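# Place the red bottle in the gift bag

## Task

Get the red bottle inside the gift bag with the bag still upright, and finish with neither gripper touching the bottle, the packet or the bag.

## Robot and tools

Robot: two arms, left_arm and right_arm, each ending in a two-finger gripper. Bases, measured in the scene frame: left_arm at (-0.019, +0.319, +0.029) m with a yaw of about +0.8 degrees; right_arm at (+0.041, -0.279, +0.039) m, essentially unrotated. A camera stand is fixed to the floor behind them. Loose objects may occasionally get a brief shove from outside.

Scene frame: origin at table-top height, halfway between the nominal base spots. +x points out over the table, +z up, and left_arm sits on the +y side. Arm names do not match image left and right. Gripper fingers point along the gripper's own +z and close along its y. end_effector_position is the point between the finger pads, just behind the tips. Reported positions and quaternions (wxyz) are in the scene frame and can be off by a few centimetres, more at long reach.

Action rows (used by execute_actions and move): each row is one flat list of 14 numbers covering both arms, always all 14 even if one arm stays still. The first 7 belong to left_arm, the last 7 to right_arm, each ordered dx, dy, dz, rx, ry, rz, opening. All are in [-1, 1]. dx, dy, dz are an offset along scene-frame axes, and 1.0 equals 0.6 m. rx, ry, rz form one rotation vector, where 1.0 equals 180 degrees, turning about the Hand target's position. The offset is measured from that arm's Hand target at the moment the action or move begins, not from an earlier row, so sending the same offset twice moves twice. Six zeros re-command the current Hand target. Opening is absolute, not an offset: +1 fully open (about 87 mm between pads), +0.5 about 69 mm, 0 about 43 mm, -0.5 about 18 mm, -1 closed. A 0 in the opening slot closes to 43 mm, so to leave a gripper alone, resend its current command (shown under Tool commands).

execute_actions: actions is a list of actions; each action is up to 15 rows, one per 1/30 s step, and a short action repeats its final row to fill 15 steps. cameras picks views (cam_head_left, cam_head_right, cam_left_wrist, cam_right_wrist, or ["all"]); with an empty actions list all cameras come back by default, which is the way to take a look.

move: target is one 14-number row or a list of up to 15 rows, each an offset from the Hand targets at the start of the move. The grippers travel in straight lines, all finishing together, in at least 0.5 s and at most 10 s. speed is m/s, 0.002 to 2.9, default 0.25 (turn rate up to twice that in rad/s), one value or one per target. blend in metres rounds corners between listed targets; 0 stops at each. opening_speed (0.2 or more, scale units per second) ramps the fingers. blocking=false returns after about 0.5 s while the move keeps running. Nothing avoids obstacles or the other arm. The result ends with a move: line, e.g. done, off_target, moving, held or fault, plus limits such as paced (pose clipped) or held (steps withheld). done means at rest within 10 mm and 2 degrees; it says nothing about contact.

wait: seconds 0 to 10, arms keep their last command. stop: brakes a running move. zoom_image: camera plus region [x0, y0, x1, y1] in pixels (at most 504 by 504) of the latest image of that camera. finished_scene: scene is the current scene's number; it is final, so call it only once the bottle is in, the bag upright and both grippers clear, and make no further call in that reply.

Results: end_effector_position and quat per arm, Hand target (the pose later offsets start from), Tool commands, grip_measured (finger reading on the command scale, up to about 1 mm off), Joint positions (gripper there 0 closed to 1 open), Joint torques (include arm weight; 1 to 3 wrap at ±28 N m), Joint velocities (line may be omitted when all are noise), motor temperatures.

Behaviour: friction and weight leave the gripper short, low or tilted; check pose after every motion and correct tilt. Rested grippers stay short of the Hand target until another command; send the missing distance as an offset. Orientation commands are clipped to 40 degrees from the current one per step. Do not route a gripper near its own base (shoulder can flip). Avoid a wrist near the first joint axis.

Gripping: after the pads first touch, command an opening about 0.04 below grip_measured for a firm hold, less for lighter. Close slowly; fast closes squeeze too hard.

Avoid: dropping or releasing a moving object, knocking things off the table (failure), fast or deep contacts, any arm-to-arm contact (including one gripper clamping the other's fingers), loading the wrist-camera cable (cable contact counts as touching), and arm stops. To end a push, command the target back behind the gripper. Heat rises when holding loads, reaching far, or pressing at unreachable poses; MOTOR HOT appears at 75 °C, at 90 °C the arm folds and stops working, at 100 °C it collapses.

Joint ranges in rad: waist -2.618 to 3.054, shoulder 0 to 3.142, elbow 0 to 3.142 (straight 2.901), wrist pitch and yaw ±1.571, wrist roll ±2.094. Camera images are 896x504.

Each tool is called after "Call:" as a command line: name --argument value for each argument, lists and objects as JSON in quotes; but a table of rows of numbers goes row by row, as --pt "numbers of a row", without its own name.

## Session

Call:
execute_actions --actions '[]'

Scene clock: 0.00 s.
left_arm: end_effector_position=(+0.3685, +0.2956, +0.0959) grip_measured=+1.000 end_effector_quat_wxyz=(+0.572, +0.011, +0.820, -0.013) | right_arm: end_effector_position=(+0.4196, -0.2898, +0.0873) grip_measured=+0.979 end_effector_quat_wxyz=(+0.585, +0.022, +0.810, -0.029)
Joint positions: left_arm=[-0.089 1.481 0.422 0.706 -0.037 -0.024 1] | right_arm=[0.007 1.563 0.33 0.913 0.078 0.004 0.99]
Joint velocities: within noise
Joint torques (N m): no reading
Motor temperatures (°C): left_arm=[22 34 33 31 20 19 23] | right_arm=[21 27 32 28 22 20 20]
Heat: left arm: 34 °C; right arm: 32 °C.
Hand target: left_arm +0.3698, +0.2955, +0.0984; +0.574, +0.011, +0.819, -0.013 | right_arm +0.4242, -0.2898, +0.0960; +0.596, +0.023, +0.802, -0.028
Tool commands: left_gripper/opening=+1.0 right_gripper/opening=+1.0

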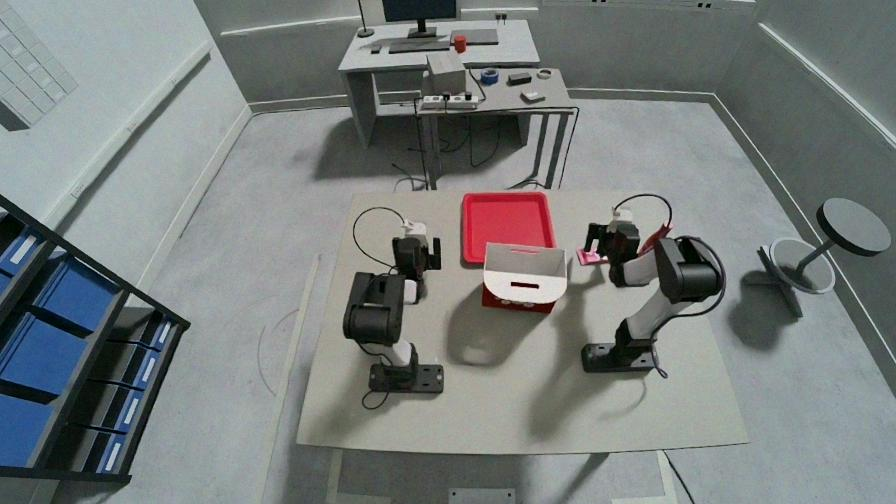

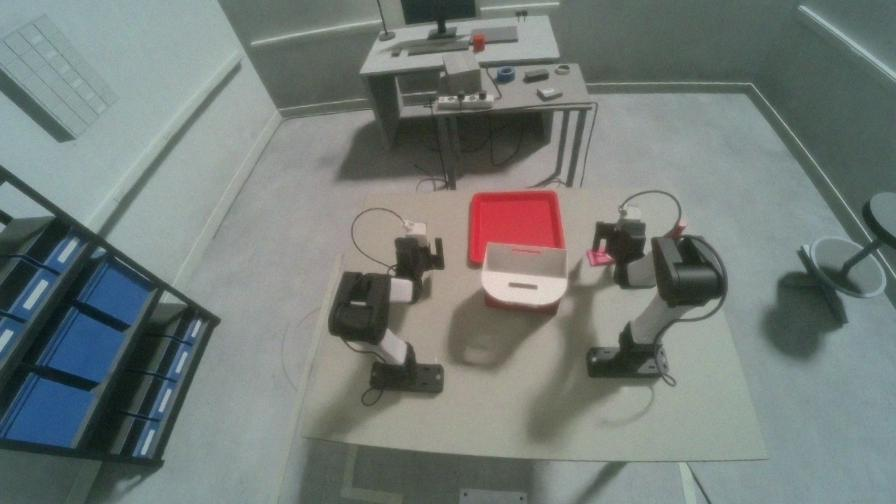

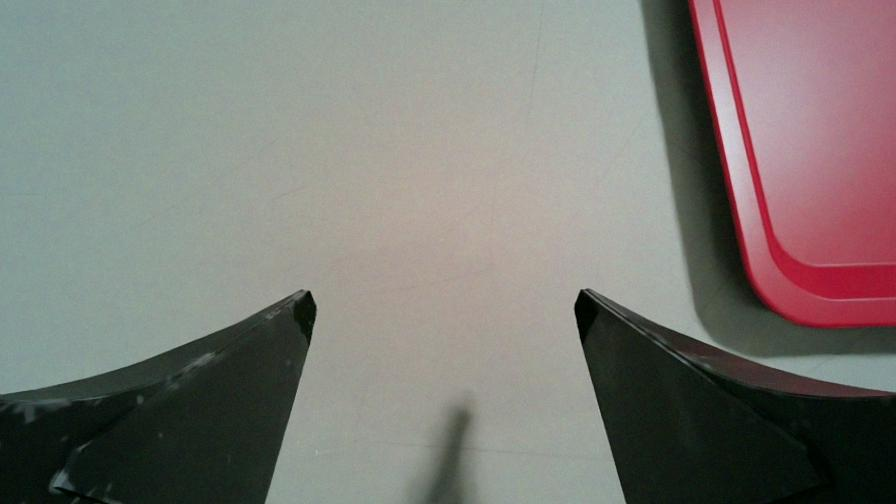

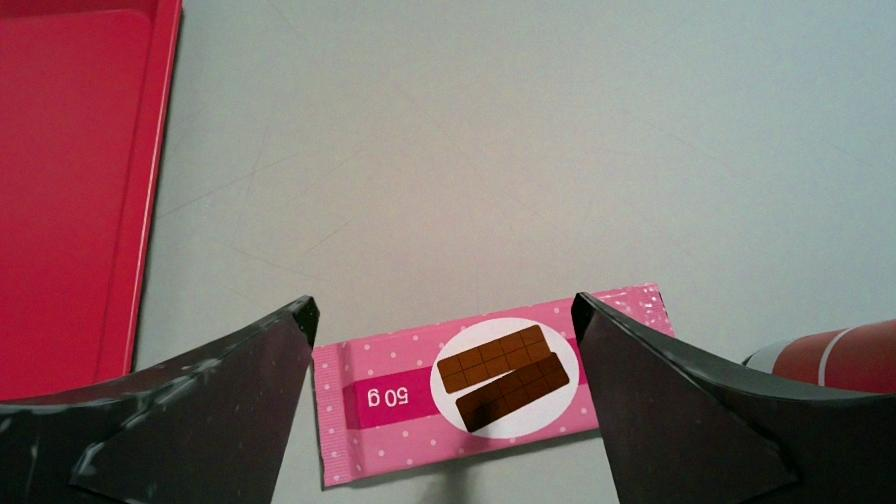

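Call:
zoom_image --camera "cam_head_left" --region '[440, 180, 740, 380]'

Call:
zoom_image --camera "cam_head_right" --region '[440, 180, 740, 380]'

Scaled by 1.680 from the camera's 896x504 image, which has a finer 1280x720 frame.

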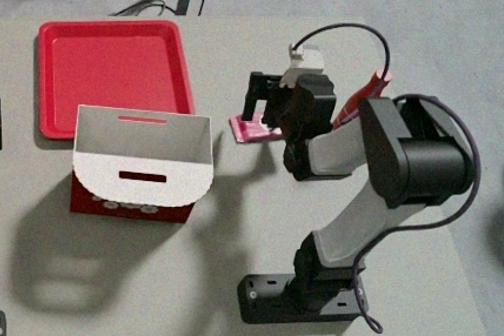

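Scaled by 1.680 from the camera's 896x504 image, which has a finer 1280x720 frame.

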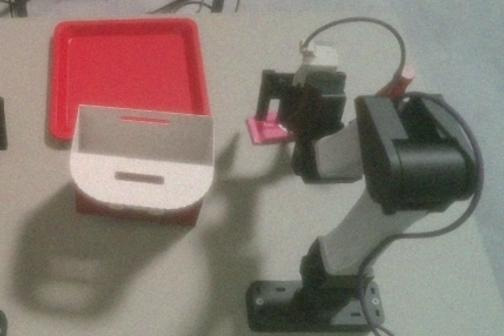

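Call:
move --target '[0,0,0,0,0,0,1, -0.1,0.1,0.4,0,0,0,1]' --cameras '["all"]'

Scene clock: 13.03 s.
left_arm: end_effector_position=(+0.3685, +0.2956, +0.0959) grip_measured=+1.000 end_effector_quat_wxyz=(+0.572, +0.011, +0.820, -0.013) | right_arm: end_effector_position=(+0.3626, -0.2309, +0.3238) grip_measured=+0.979 end_effector_quat_wxyz=(+0.586, +0.013, +0.809, -0.034)
Joint positions: left_arm=[-0.089 1.481 0.422 0.706 -0.037 -0.024 1] | right_arm=[0.347 0.959 1.017 -0.402 0.397 0.096 0.99]
Joint torques (N m): left_arm=[-0.06 -6.04 6.27 1.74 -0.11 -0.1] | right_arm=[0.91 -1.47 9.76 2.11 0.3 0.09]
Heat: left arm: 35 °C; right arm: 32 °C.
Hand target: left_arm +0.3698, +0.2955, +0.0984; +0.574, +0.011, +0.819, -0.013 | right_arm +0.3643, -0.2299, +0.3360; +0.596, +0.023, +0.802, -0.028
Off the commanded pose: left_arm 0.003 m, 0 deg | right_arm 0.012 m, 2 deg.
move: off_target (right_arm)

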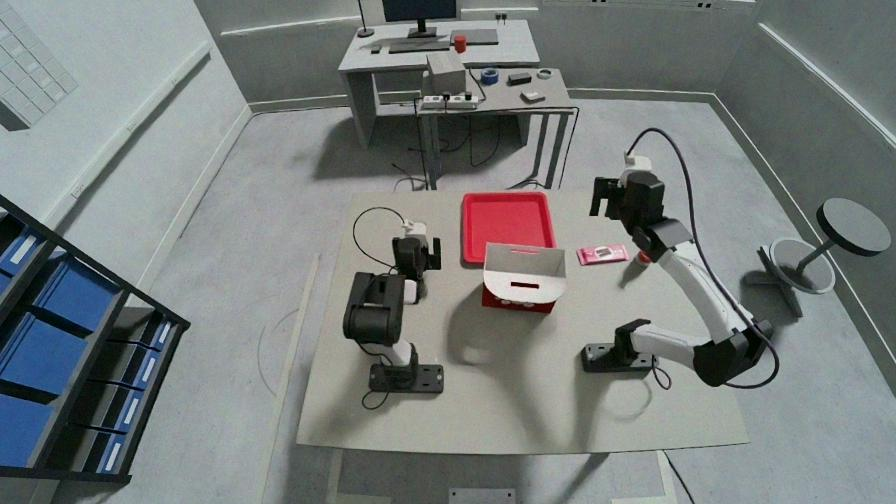

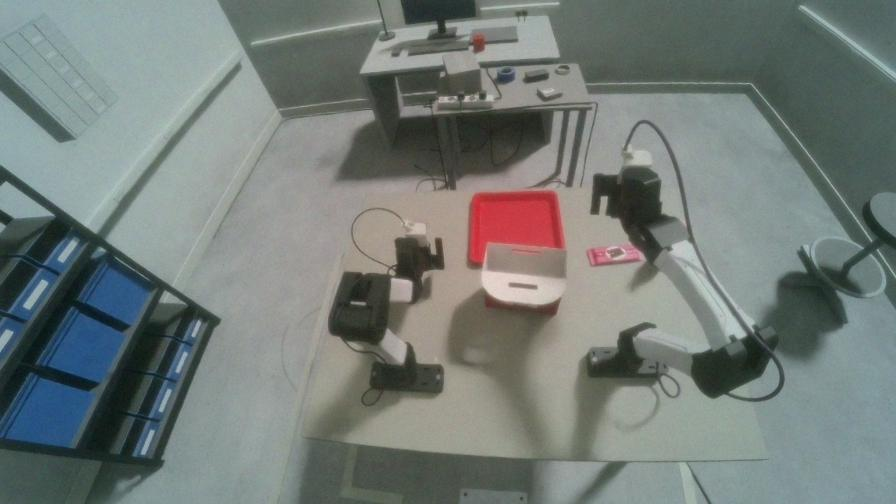

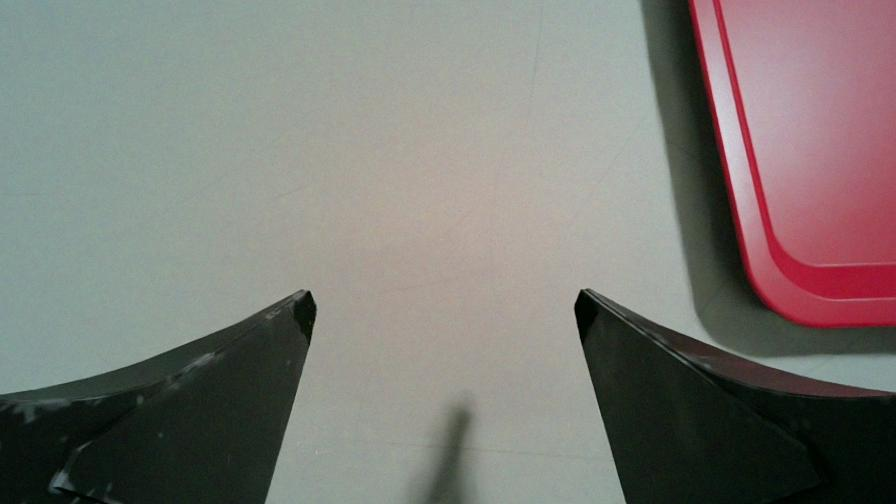

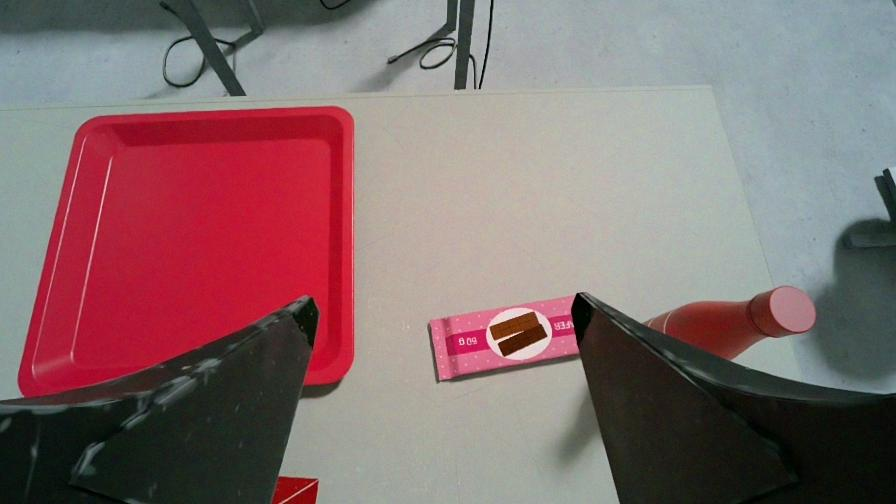

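Call:
zoom_image --camera "cam_head_left" --region '[450, 180, 670, 330]'

Call:
zoom_image --camera "cam_head_right" --region '[450, 180, 670, 330]'

Call:
move --target '[0,0,0,0,0,0,1, -0.2,0.17,0.15,0,0.1,0,1]' --cameras '["cam_right_wrist","cam_head_left"]'

Scaled by 2.291 from the camera's 896x504 image, which has a finer 1280x720 frame.

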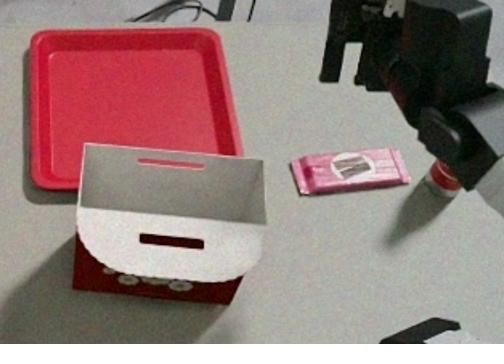

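Scaled by 2.291 from the camera's 896x504 image, which has a finer 1280x720 frame.

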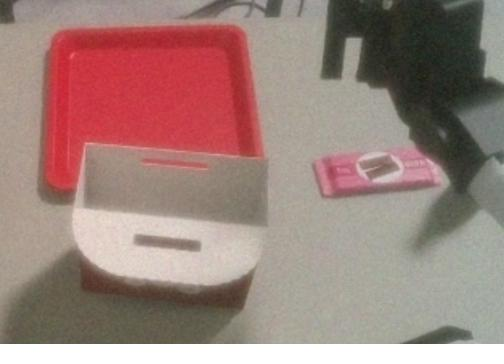

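Scene clock: 26.40 s.
left_arm: end_effector_position=(+0.3685, +0.2956, +0.0959) grip_measured=+1.000 end_effector_quat_wxyz=(+0.572, +0.011, +0.820, -0.013) | right_arm: end_effector_position=(+0.2446, -0.1260, +0.4200) grip_measured=+0.979 end_effector_quat_wxyz=(+0.490, -0.015, +0.872, +0.002)
Joint positions: left_arm=[-0.089 1.481 0.422 0.706 -0.037 -0.024 1] | right_arm=[1.105 1.353 1.997 -1.557 0.854 0.76 0.99]
Joint torques (N m): left_arm=[-0.06 -6.02 6.27 1.74 -0.11 -0.1] | right_arm=[0.2 -2.67 6.74 1.35 0.54 0.09]
Motor temperatures (°C): left_arm=[22 35 34 34 20 19 22] | right_arm=[21 28 35 33 22 20 20]
Heat: left arm: 35 °C; right arm: 35 °C.
Hand target: left_arm +0.3698, +0.2955, +0.0984; +0.574, +0.011, +0.819, -0.013 | right_arm +0.2443, -0.1279, +0.4260; +0.463, +0.018, +0.885, -0.032
Off the commanded pose: left_arm 0.003 m, 0 deg | right_arm 0.006 m, 6 deg.
joint sent to its limit (right arm) — joint 4 (wrist pitch), lower limit. The joint targets are off in orientation, not in position.
move: off_target (right_arm)
Images, in order (width x height): cam_head_left 896x504, cam_right_wrist 896x504.

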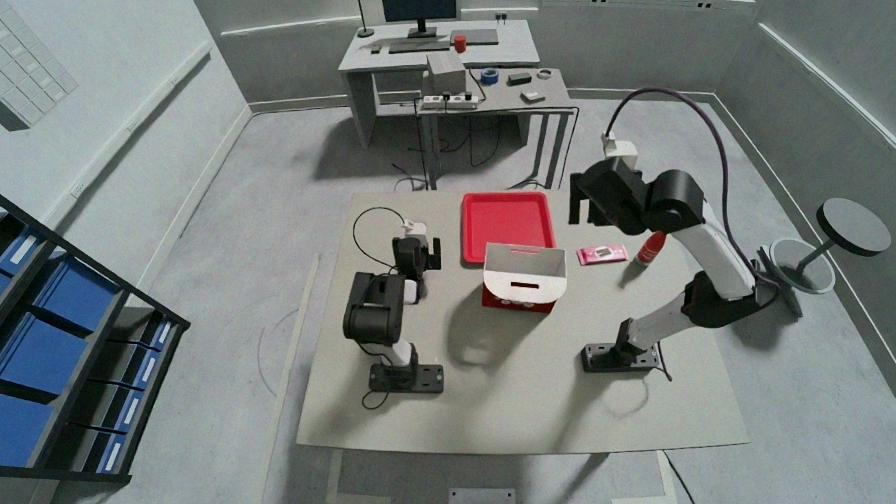

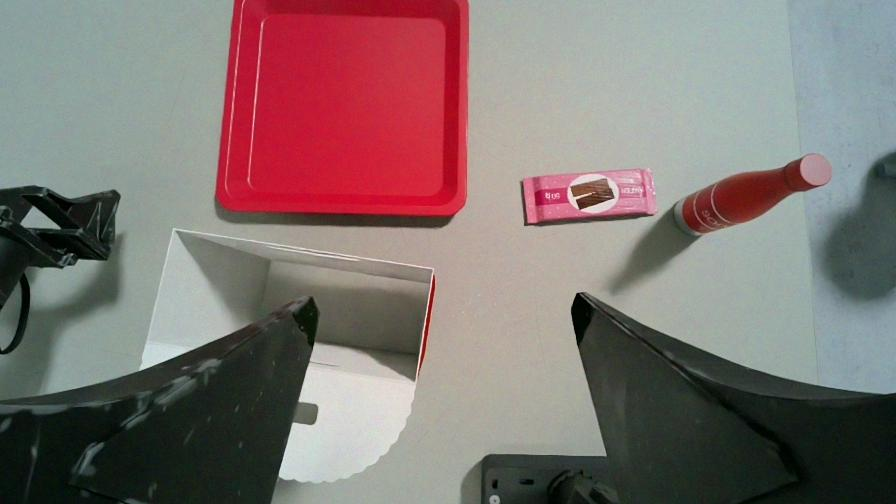

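Call:
move --target '[0,0,0,0,0,0,1, -0.074,0.197,-0.01,-0.006,0.06,0.24,1]' --cameras '["cam_right_wrist","cam_head_left"]'

Scene clock: 100.60 s.
left_arm: end_effector_position=(+0.3685, +0.2956, +0.0959) grip_measured=+1.000 end_effector_quat_wxyz=(+0.572, +0.011, +0.820, -0.013) | right_arm: end_effector_position=(+0.2015, -0.0108, +0.4154) grip_measured=+0.979 end_effector_quat_wxyz=(+0.364, -0.309, +0.869, +0.131)
Joint positions: left_arm=[-0.089 1.481 0.422 0.706 -0.037 -0.024 1] | right_arm=[1.174 1.609 2.33 -1.558 0.338 0.358 0.99]
Joint torques (N m): left_arm=[-0.06 -6.04 6.27 1.74 -0.11 -0.1] | right_arm=[0.83 -4.42 6.64 1.63 0.21 -0.23]
Heat: left arm: 36 °C; right arm: 34 °C.
Hand target: left_arm +0.3698, +0.2955, +0.0984; +0.574, +0.011, +0.819, -0.013 | right_arm +0.1998, -0.0097, +0.4200; +0.359, -0.316, +0.868, +0.131
Off the commanded pose: left_arm 0.003 m, 0 deg | right_arm 0.005 m, 1 deg.
joint sent to its limit (right arm) — joint 4 (wrist pitch), lower limit. The joint targets still meet the commanded pose.
move: done
Images, in order (width x height): cam_head_left 896x504, cam_right_wrist 896x504.

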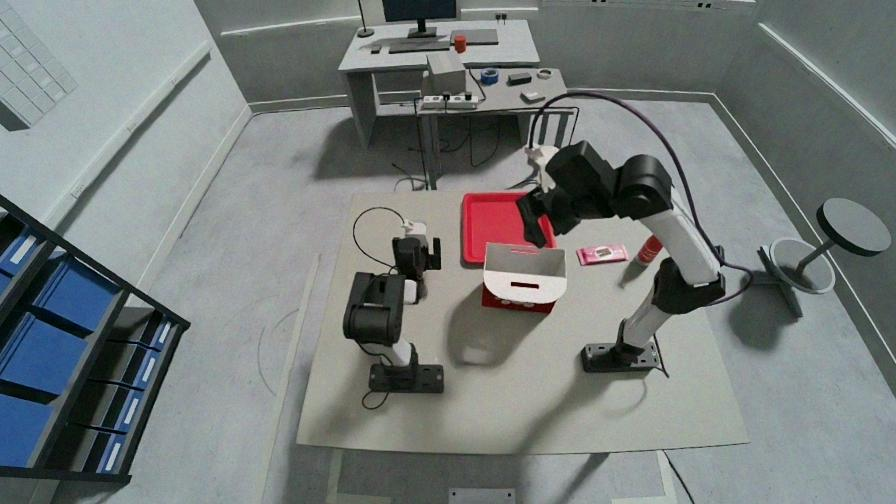

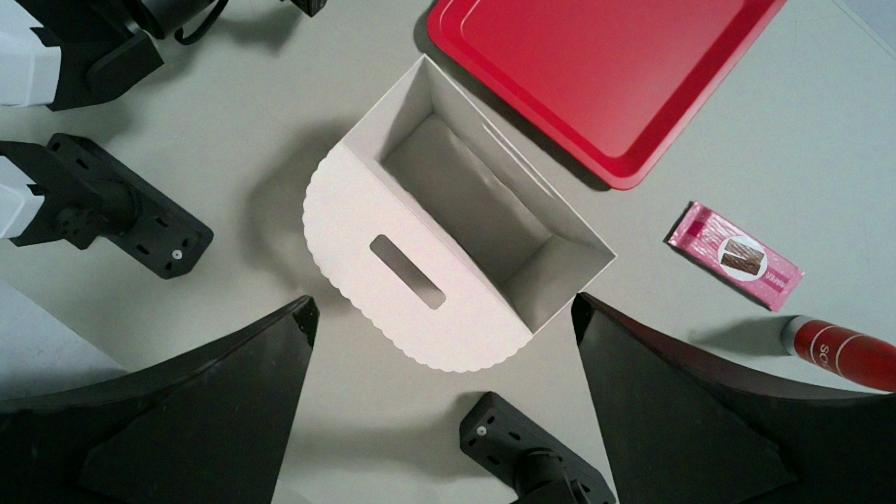

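Call:
move --target '[0,0,0,0,0,0,1, 0.164,-0.67,-0.283,-0.002,0.017,-0.375,1]' --speed 0.4 --cameras '["cam_right_wrist","cam_head_left"]'

Scene clock: 123.17 s.
left_arm: end_effector_position=(+0.3685, +0.2956, +0.0959) grip_measured=+1.000 end_effector_quat_wxyz=(+0.572, +0.011, +0.820, -0.013) | right_arm: end_effector_position=(+0.2937, -0.4091, +0.2490) grip_measured=+0.979 end_effector_quat_wxyz=(+0.339, +0.228, +0.909, -0.084)
Joint positions: left_arm=[-0.089 1.481 0.422 0.706 -0.037 -0.024 1] | right_arm=[-0.47 1.145 1.194 -0.906 0.012 0.016 0.99]
Joint torques (N m): left_arm=[-0.06 -6.02 6.27 1.74 -0.11 -0.1] | right_arm=[0.25 -2.86 6.11 1.98 0 -0.24]
Heat: left arm: 36 °C; right arm: 35 °C.
Hand target: left_arm +0.3698, +0.2955, +0.0984; +0.574, +0.011, +0.819, -0.013 | right_arm +0.2983, -0.4116, +0.2502; +0.349, +0.222, +0.907, -0.085
Off the commanded pose: left_arm 0.003 m, 0 deg | right_arm 0.005 m, 1 deg.
move: done
Images, in order (width x height): cam_head_left 896x504, cam_right_wrist 896x504.

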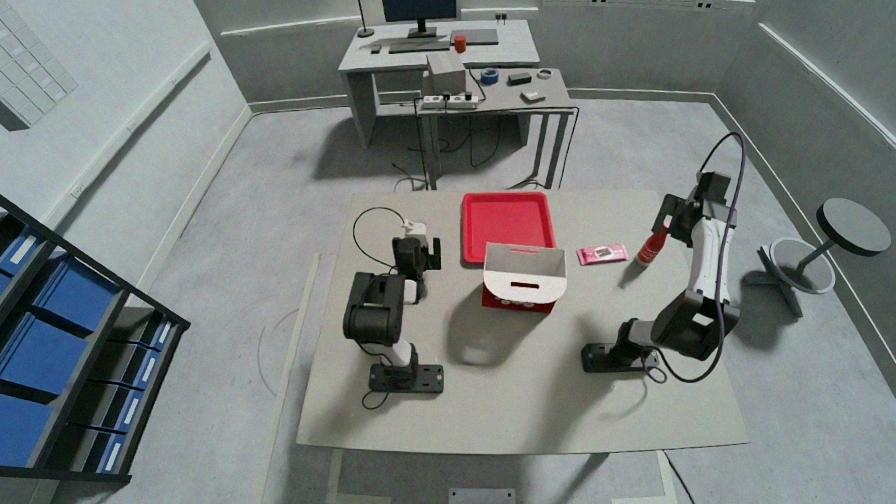

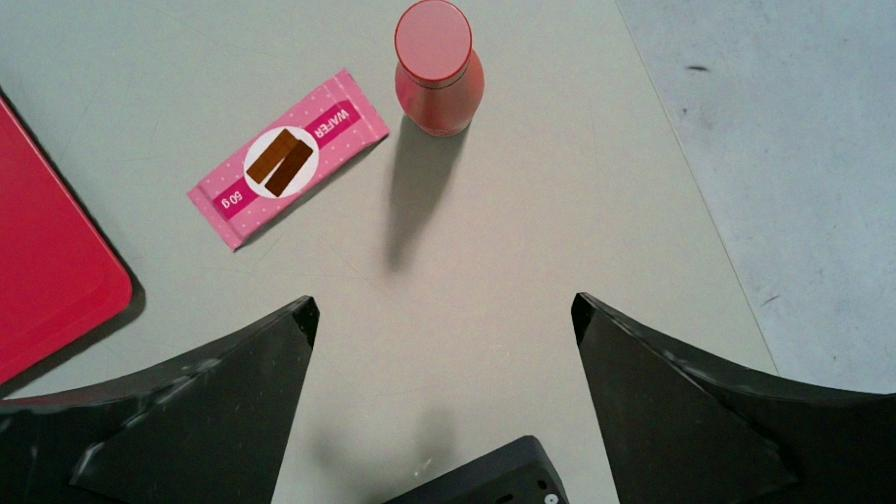

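Call:
move --pt "0 0 0 0 0 0 1 0.133 -0.06 -0.133 0 0 0 1" --pt "0 0 0 0 0 0 1 0.133 -0.06 -0.133 0 0 0 -0.32" --opening_speed 1.5 --cameras '["cam_right_wrist","cam_head_left"]'

Scene clock: 133.90 s.
left_arm: end_effector_position=(+0.3685, +0.2956, +0.0959) grip_measured=+1.000 end_effector_quat_wxyz=(+0.572, +0.011, +0.820, -0.013) | right_arm: end_effector_position=(+0.3723, -0.4468, +0.1693) grip_measured=-0.301 end_effector_quat_wxyz=(+0.339, +0.225, +0.910, -0.083)
Joint positions: left_arm=[-0.089 1.481 0.422 0.706 -0.037 -0.024 1] | right_arm=[-0.465 1.456 1.099 -0.501 0.012 0.015 0.35]
Joint torques (N m): left_arm=[-0.08 -6.02 6.26 1.74 -0.11 -0.1] | right_arm=[0.99 -5.63 6.5 2 0.11 -0.1]
Heat: left arm: 37 °C; right arm: 34 °C.
Hand target: left_arm +0.3698, +0.2955, +0.0984; +0.574, +0.011, +0.819, -0.013 | right_arm +0.3780, -0.4477, +0.1703; +0.348, +0.222, +0.907, -0.085
Off the commanded pose: left_arm 0.003 m, 0 deg | right_arm 0.006 m, 1 deg.
move: done
Images, in order (width x height): cam_head_left 896x504, cam_right_wrist 896x504.

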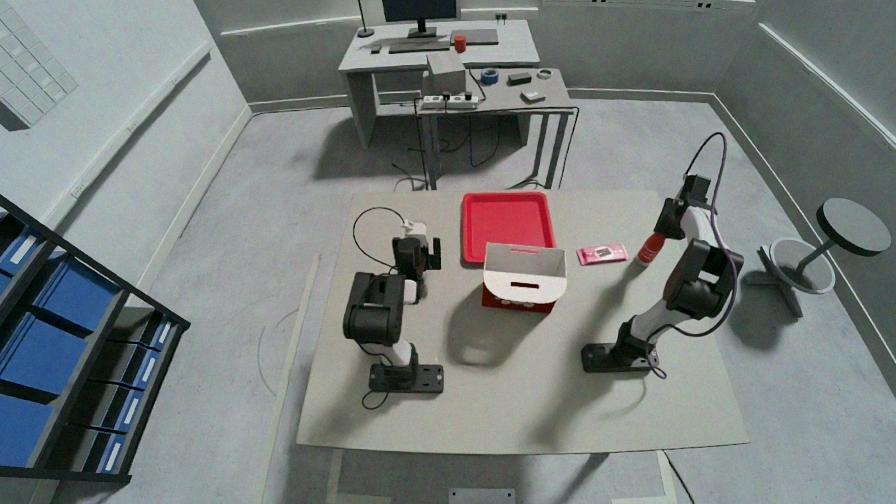

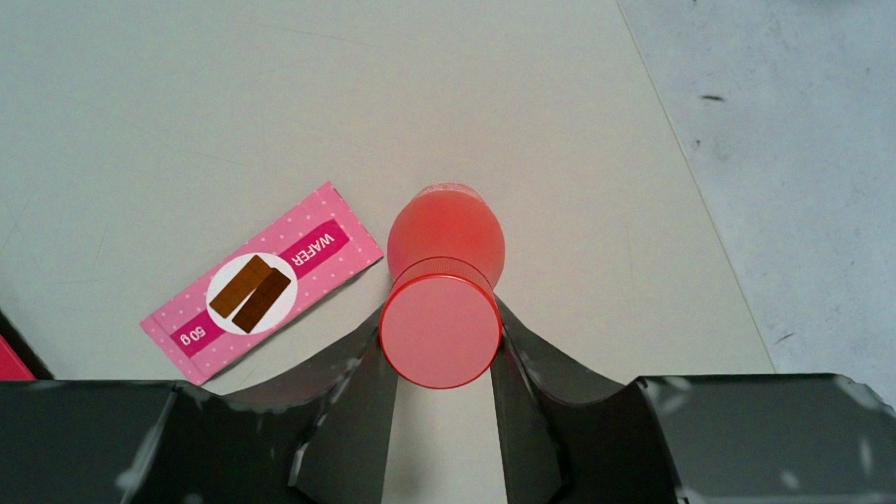

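Call:
move --pt "0 0 0 0 0 0 1 0 0 0.316 0 0 0 -0.36" --pt "0 0 0 0 0 0 1 -0.238 0.7295 0.4 0.004 -0.035 0.386 -0.36" --speed '[0.25,0.35]' --blend '[0.03,0]' --cameras '["cam_right_wrist","cam_head_left","cam_left_wrist"]'

Scene clock: 152.40 s.
left_arm: end_effector_position=(+0.3685, +0.2956, +0.0959) grip_measured=+1.000 end_effector_quat_wxyz=(+0.572, +0.011, +0.820, -0.013) | right_arm: end_effector_position=(+0.2291, -0.0151, +0.3908) grip_measured=-0.301 end_effector_quat_wxyz=(+0.346, -0.344, +0.863, +0.128)
Joint positions: left_arm=[-0.089 1.481 0.422 0.706 -0.037 -0.024 1] | right_arm=[1.037 1.558 2.144 -1.424 0.206 0.199 0.35]
Joint torques (N m): left_arm=[-0.06 -6.02 6.27 1.73 -0.11 -0.1] | right_arm=[0.64 -5.65 8.8 2.1 0.4 -0.01]
Heat: left arm: 37 °C; right arm: 34 °C.
Hand target: left_arm +0.3698, +0.2955, +0.0984; +0.574, +0.011, +0.819, -0.013 | right_arm +0.2353, -0.0100, +0.4105; +0.380, -0.328, +0.853, +0.146
Off the commanded pose: left_arm 0.003 m, 0 deg | right_arm 0.021 m, 5 deg.
move: off_target (right_arm)
Images, in order (width x height): cam_head_left 896x504, cam_left_wrist 896x504, cam_right_wrist 896x504.

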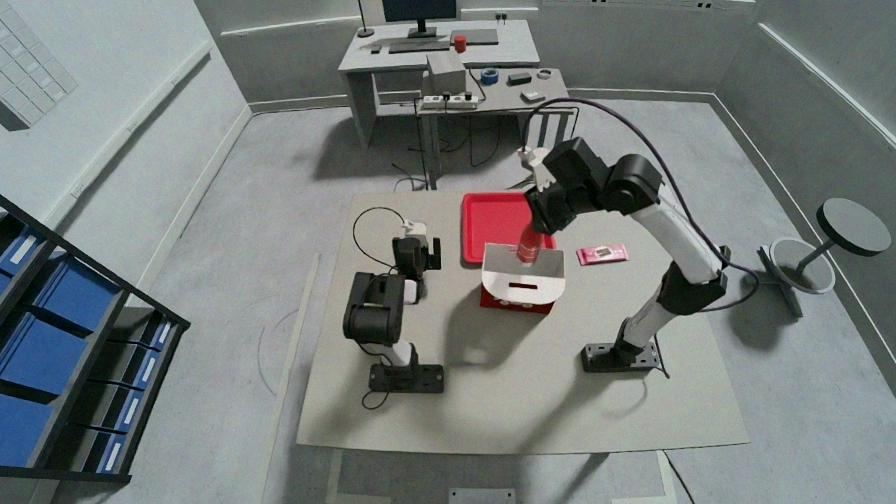

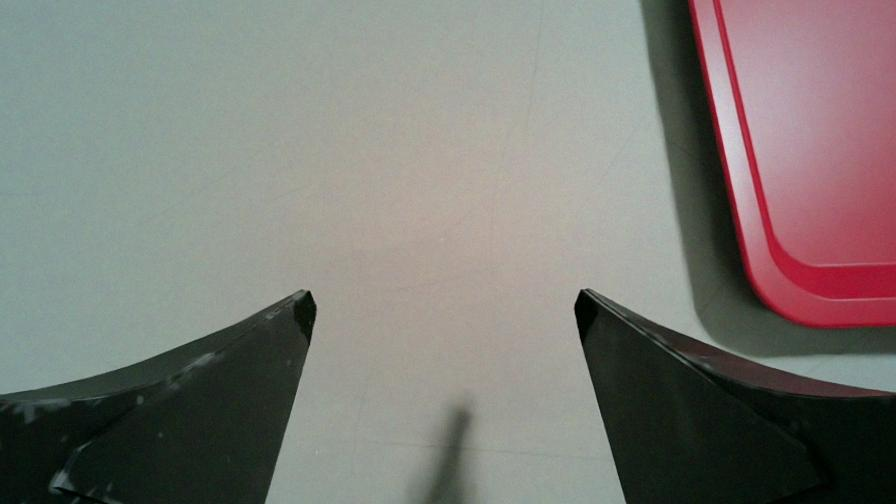

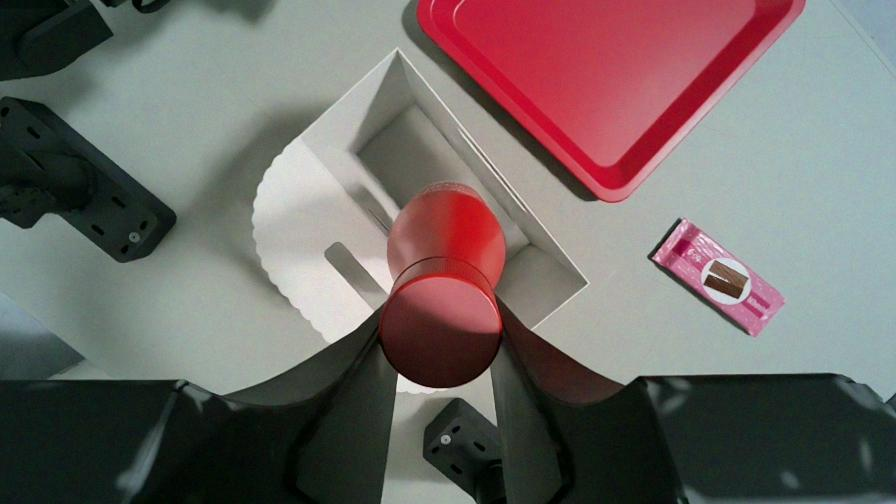

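Call:
move --pt "0 0 0 0 0 0 1 0.0245 -0.0033 0 0 0 0 -0.36" --pt "0 0 0 0 0 0 1 0.0245 -0.0033 -0.384 -0.0223 0.0248 0 -0.36" --speed '[0.1,0.2]' --blend '[0.01,0]' --cameras '["cam_right_wrist","cam_head_left"]'

Scene clock: 166.13 s.
left_arm: end_effector_position=(+0.3685, +0.2956, +0.0959) grip_measured=+1.000 end_effector_quat_wxyz=(+0.572, +0.011, +0.820, -0.013) | right_arm: end_effector_position=(+0.2460, -0.0181, +0.1737) grip_measured=-0.308 end_effector_quat_wxyz=(+0.318, -0.337, +0.879, +0.114)
Joint positions: left_arm=[-0.089 1.481 0.422 0.706 -0.037 -0.024 1] | right_arm=[0.968 1.328 1.027 -0.598 0.163 0.177 0.346]
Joint torques (N m): left_arm=[-0.05 -6.02 6.28 1.74 -0.11 -0.1] | right_arm=[0.4 -6.06 6.16 2.08 0.1 -0.14]
Heat: left arm: 37 °C; right arm: 35 °C.
Hand target: left_arm +0.3698, +0.2955, +0.0984; +0.574, +0.011, +0.819, -0.013 | right_arm +0.2498, -0.0120, +0.1799; +0.335, -0.335, +0.871, +0.128
Off the commanded pose: left_arm 0.003 m, 0 deg | right_arm 0.010 m, 3 deg.
move: off_target (right_arm); blend cut to 0.0077 m at target 1
Images, in order (width x height): cam_head_left 896x504, cam_right_wrist 896x504.

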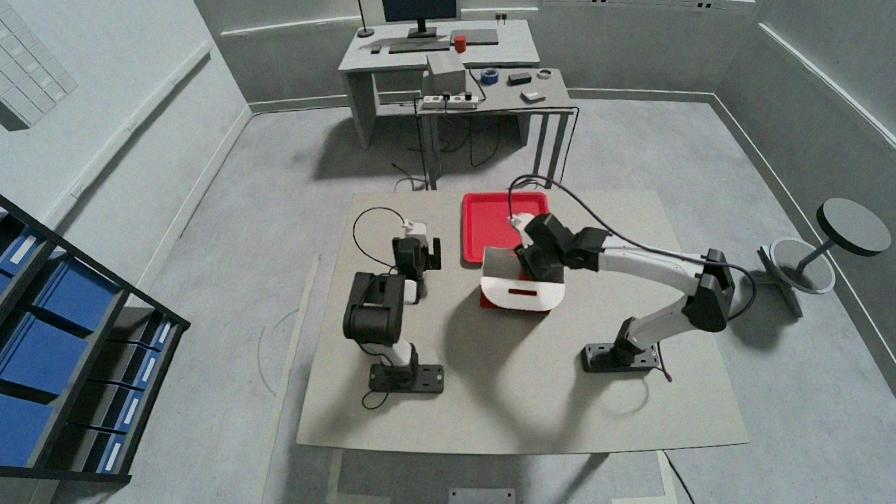

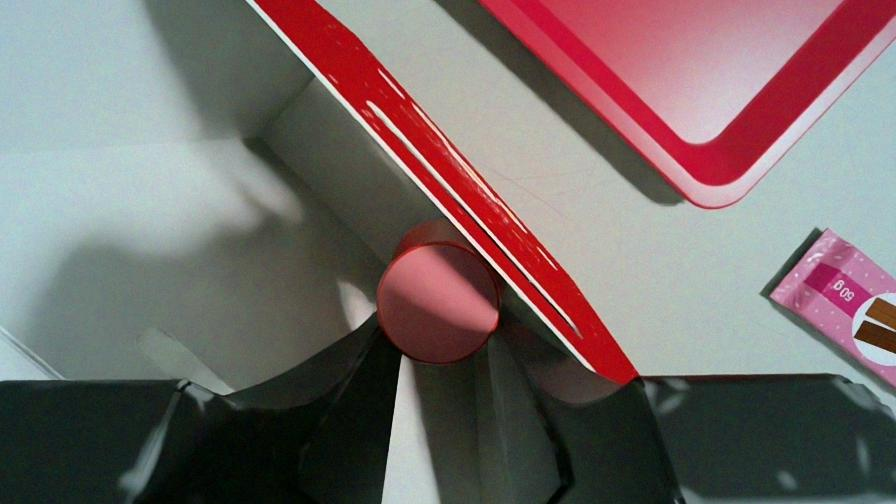

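Call:
move --target '[0,0,0,0,0,0,1, -0.022,0,-0.008,0,0,0,-0.36]' --speed 0.1 --cameras '["cam_right_wrist","cam_head_left"]'

Scene clock: 170.37 s.
left_arm: end_effector_position=(+0.3685, +0.2956, +0.0959) grip_measured=+1.000 end_effector_quat_wxyz=(+0.572, +0.011, +0.820, -0.013) | right_arm: end_effector_position=(+0.2427, -0.0157, +0.1741) grip_measured=-0.310 end_effector_quat_wxyz=(+0.335, -0.339, +0.872, +0.112)
Joint positions: left_arm=[-0.089 1.481 0.422 0.706 -0.037 -0.024 1] | right_arm=[0.998 1.306 0.997 -0.564 0.198 0.183 0.345]
Joint torques (N m): left_arm=[-0.06 -6.04 6.27 1.73 -0.11 -0.09] | right_arm=[1.4 -6.23 5.44 1.8 0.04 0.16]
Heat: left arm: 37 °C; right arm: 35 °C.
Hand target: left_arm +0.3698, +0.2955, +0.0984; +0.574, +0.011, +0.819, -0.013 | right_arm +0.2367, -0.0119, +0.1753; +0.335, -0.335, +0.871, +0.128
Off the commanded pose: left_arm 0.003 m, 0 deg | right_arm 0.007 m, 2 deg.
move: done
Images, in order (width x height): cam_head_left 896x504, cam_right_wrist 896x504.

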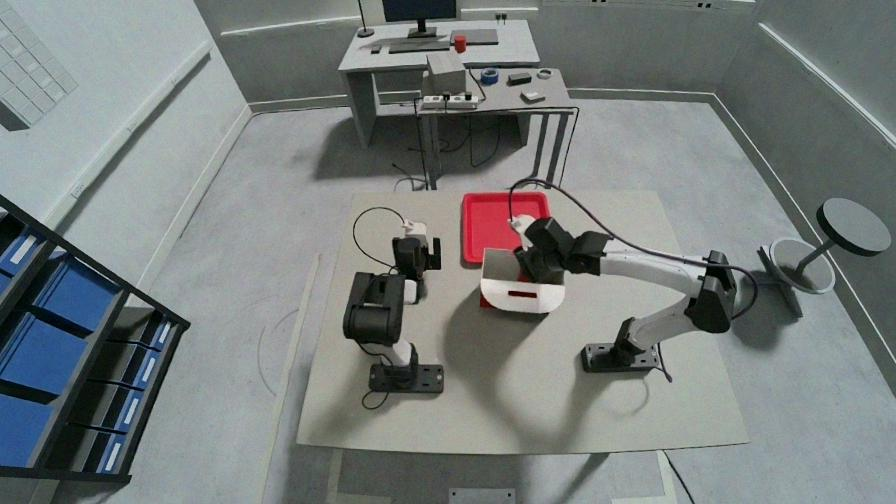

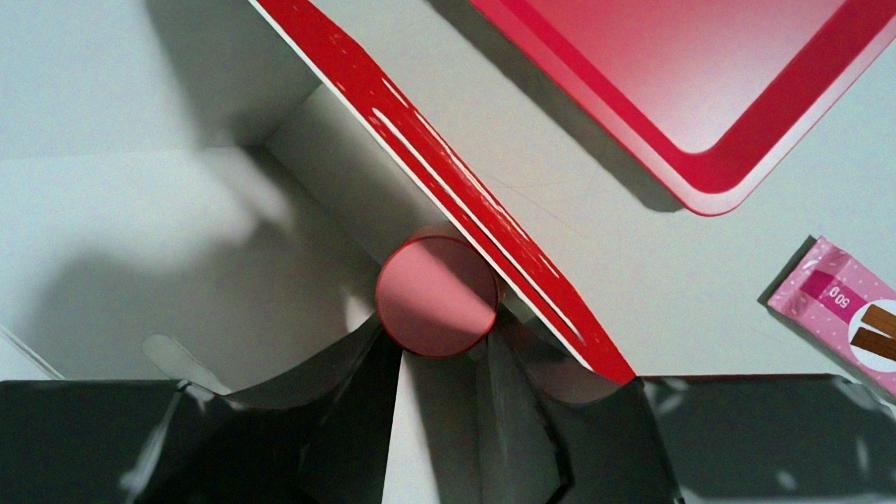

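Call:
move --pt "0 0 0 0 0 0 1 0 0 0 0 0 0 -0.05" --pt "0 0 0 0 0 0 1 -0.005 0 0.15 0 0 0 -0.05" --pt "0 0 0 0 0 0 1 -0.07 -0.1 0.42 0 0 0 -0.05" --speed '[0.1,0.1,0.25]' --blend '[0,0.02,0]' --opening_speed 0.5 --cameras '["cam_right_wrist","cam_head_left","cam_head_right"]'

Scene clock: 177.97 s.
left_arm: end_effector_position=(+0.3685, +0.2956, +0.0959) grip_measured=+1.000 end_effector_quat_wxyz=(+0.572, +0.011, +0.820, -0.013) | right_arm: end_effector_position=(+0.1963, -0.0723, +0.4250) grip_measured=-0.050 end_effector_quat_wxyz=(+0.366, -0.334, +0.856, +0.148)
Joint positions: left_arm=[-0.089 1.481 0.422 0.706 -0.037 -0.024 1] | right_arm=[1.025 1.407 2.186 -1.557 0.193 0.199 0.475]
Joint torques (N m): left_arm=[-0.08 -6.04 6.27 1.74 -0.11 -0.1] | right_arm=[0.99 -2.47 5.35 1.73 0.21 -0.02]
Heat: left arm: 37 °C; right arm: 35 °C.
Hand target: left_arm +0.3698, +0.2955, +0.0984; +0.574, +0.011, +0.819, -0.013 | right_arm +0.1947, -0.0719, +0.4272; +0.335, -0.335, +0.871, +0.128
Off the commanded pose: left_arm 0.003 m, 0 deg | right_arm 0.003 m, 5 deg.
joint sent to its limit (right arm) — joint 4 (wrist pitch), lower limit. The joint targets are off in orientation, not in position.
move: off_target (right_arm)
Images, in order (width x height): cam_head_left 896x504, cam_head_right 896x504, cam_right_wrist 896x504.

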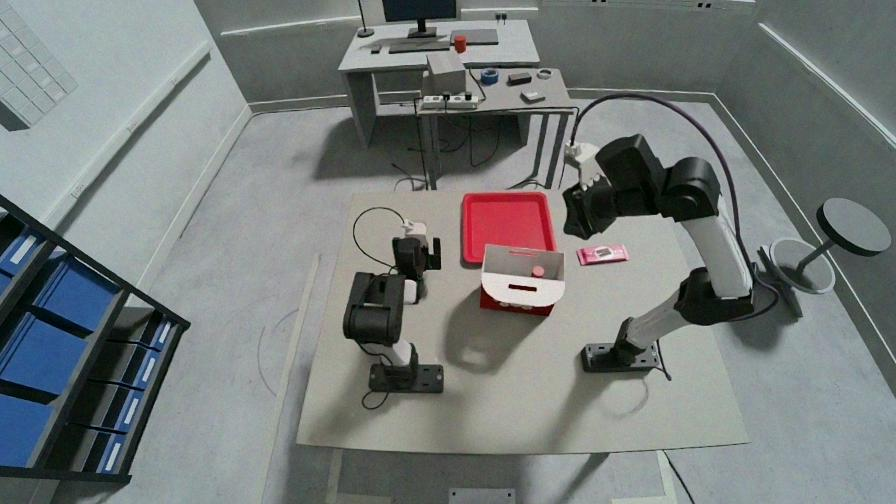

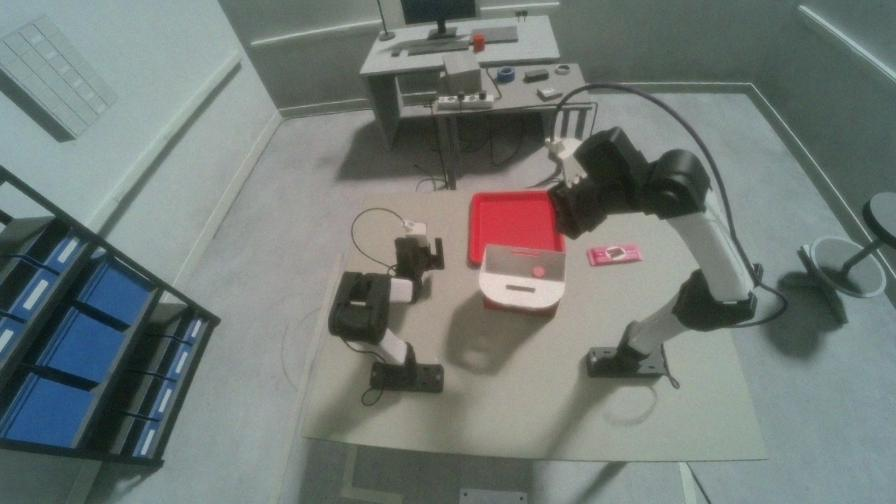

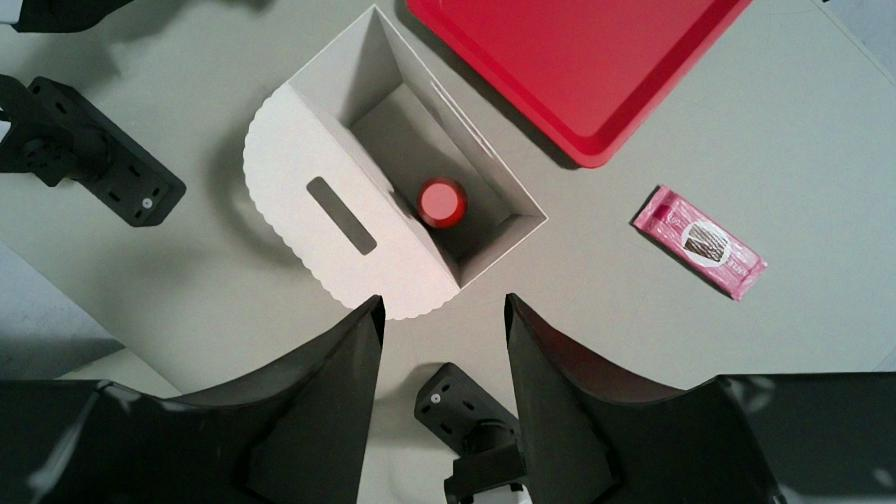

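Call:
finished_scene --scene 1

The scene is finished: the task was done.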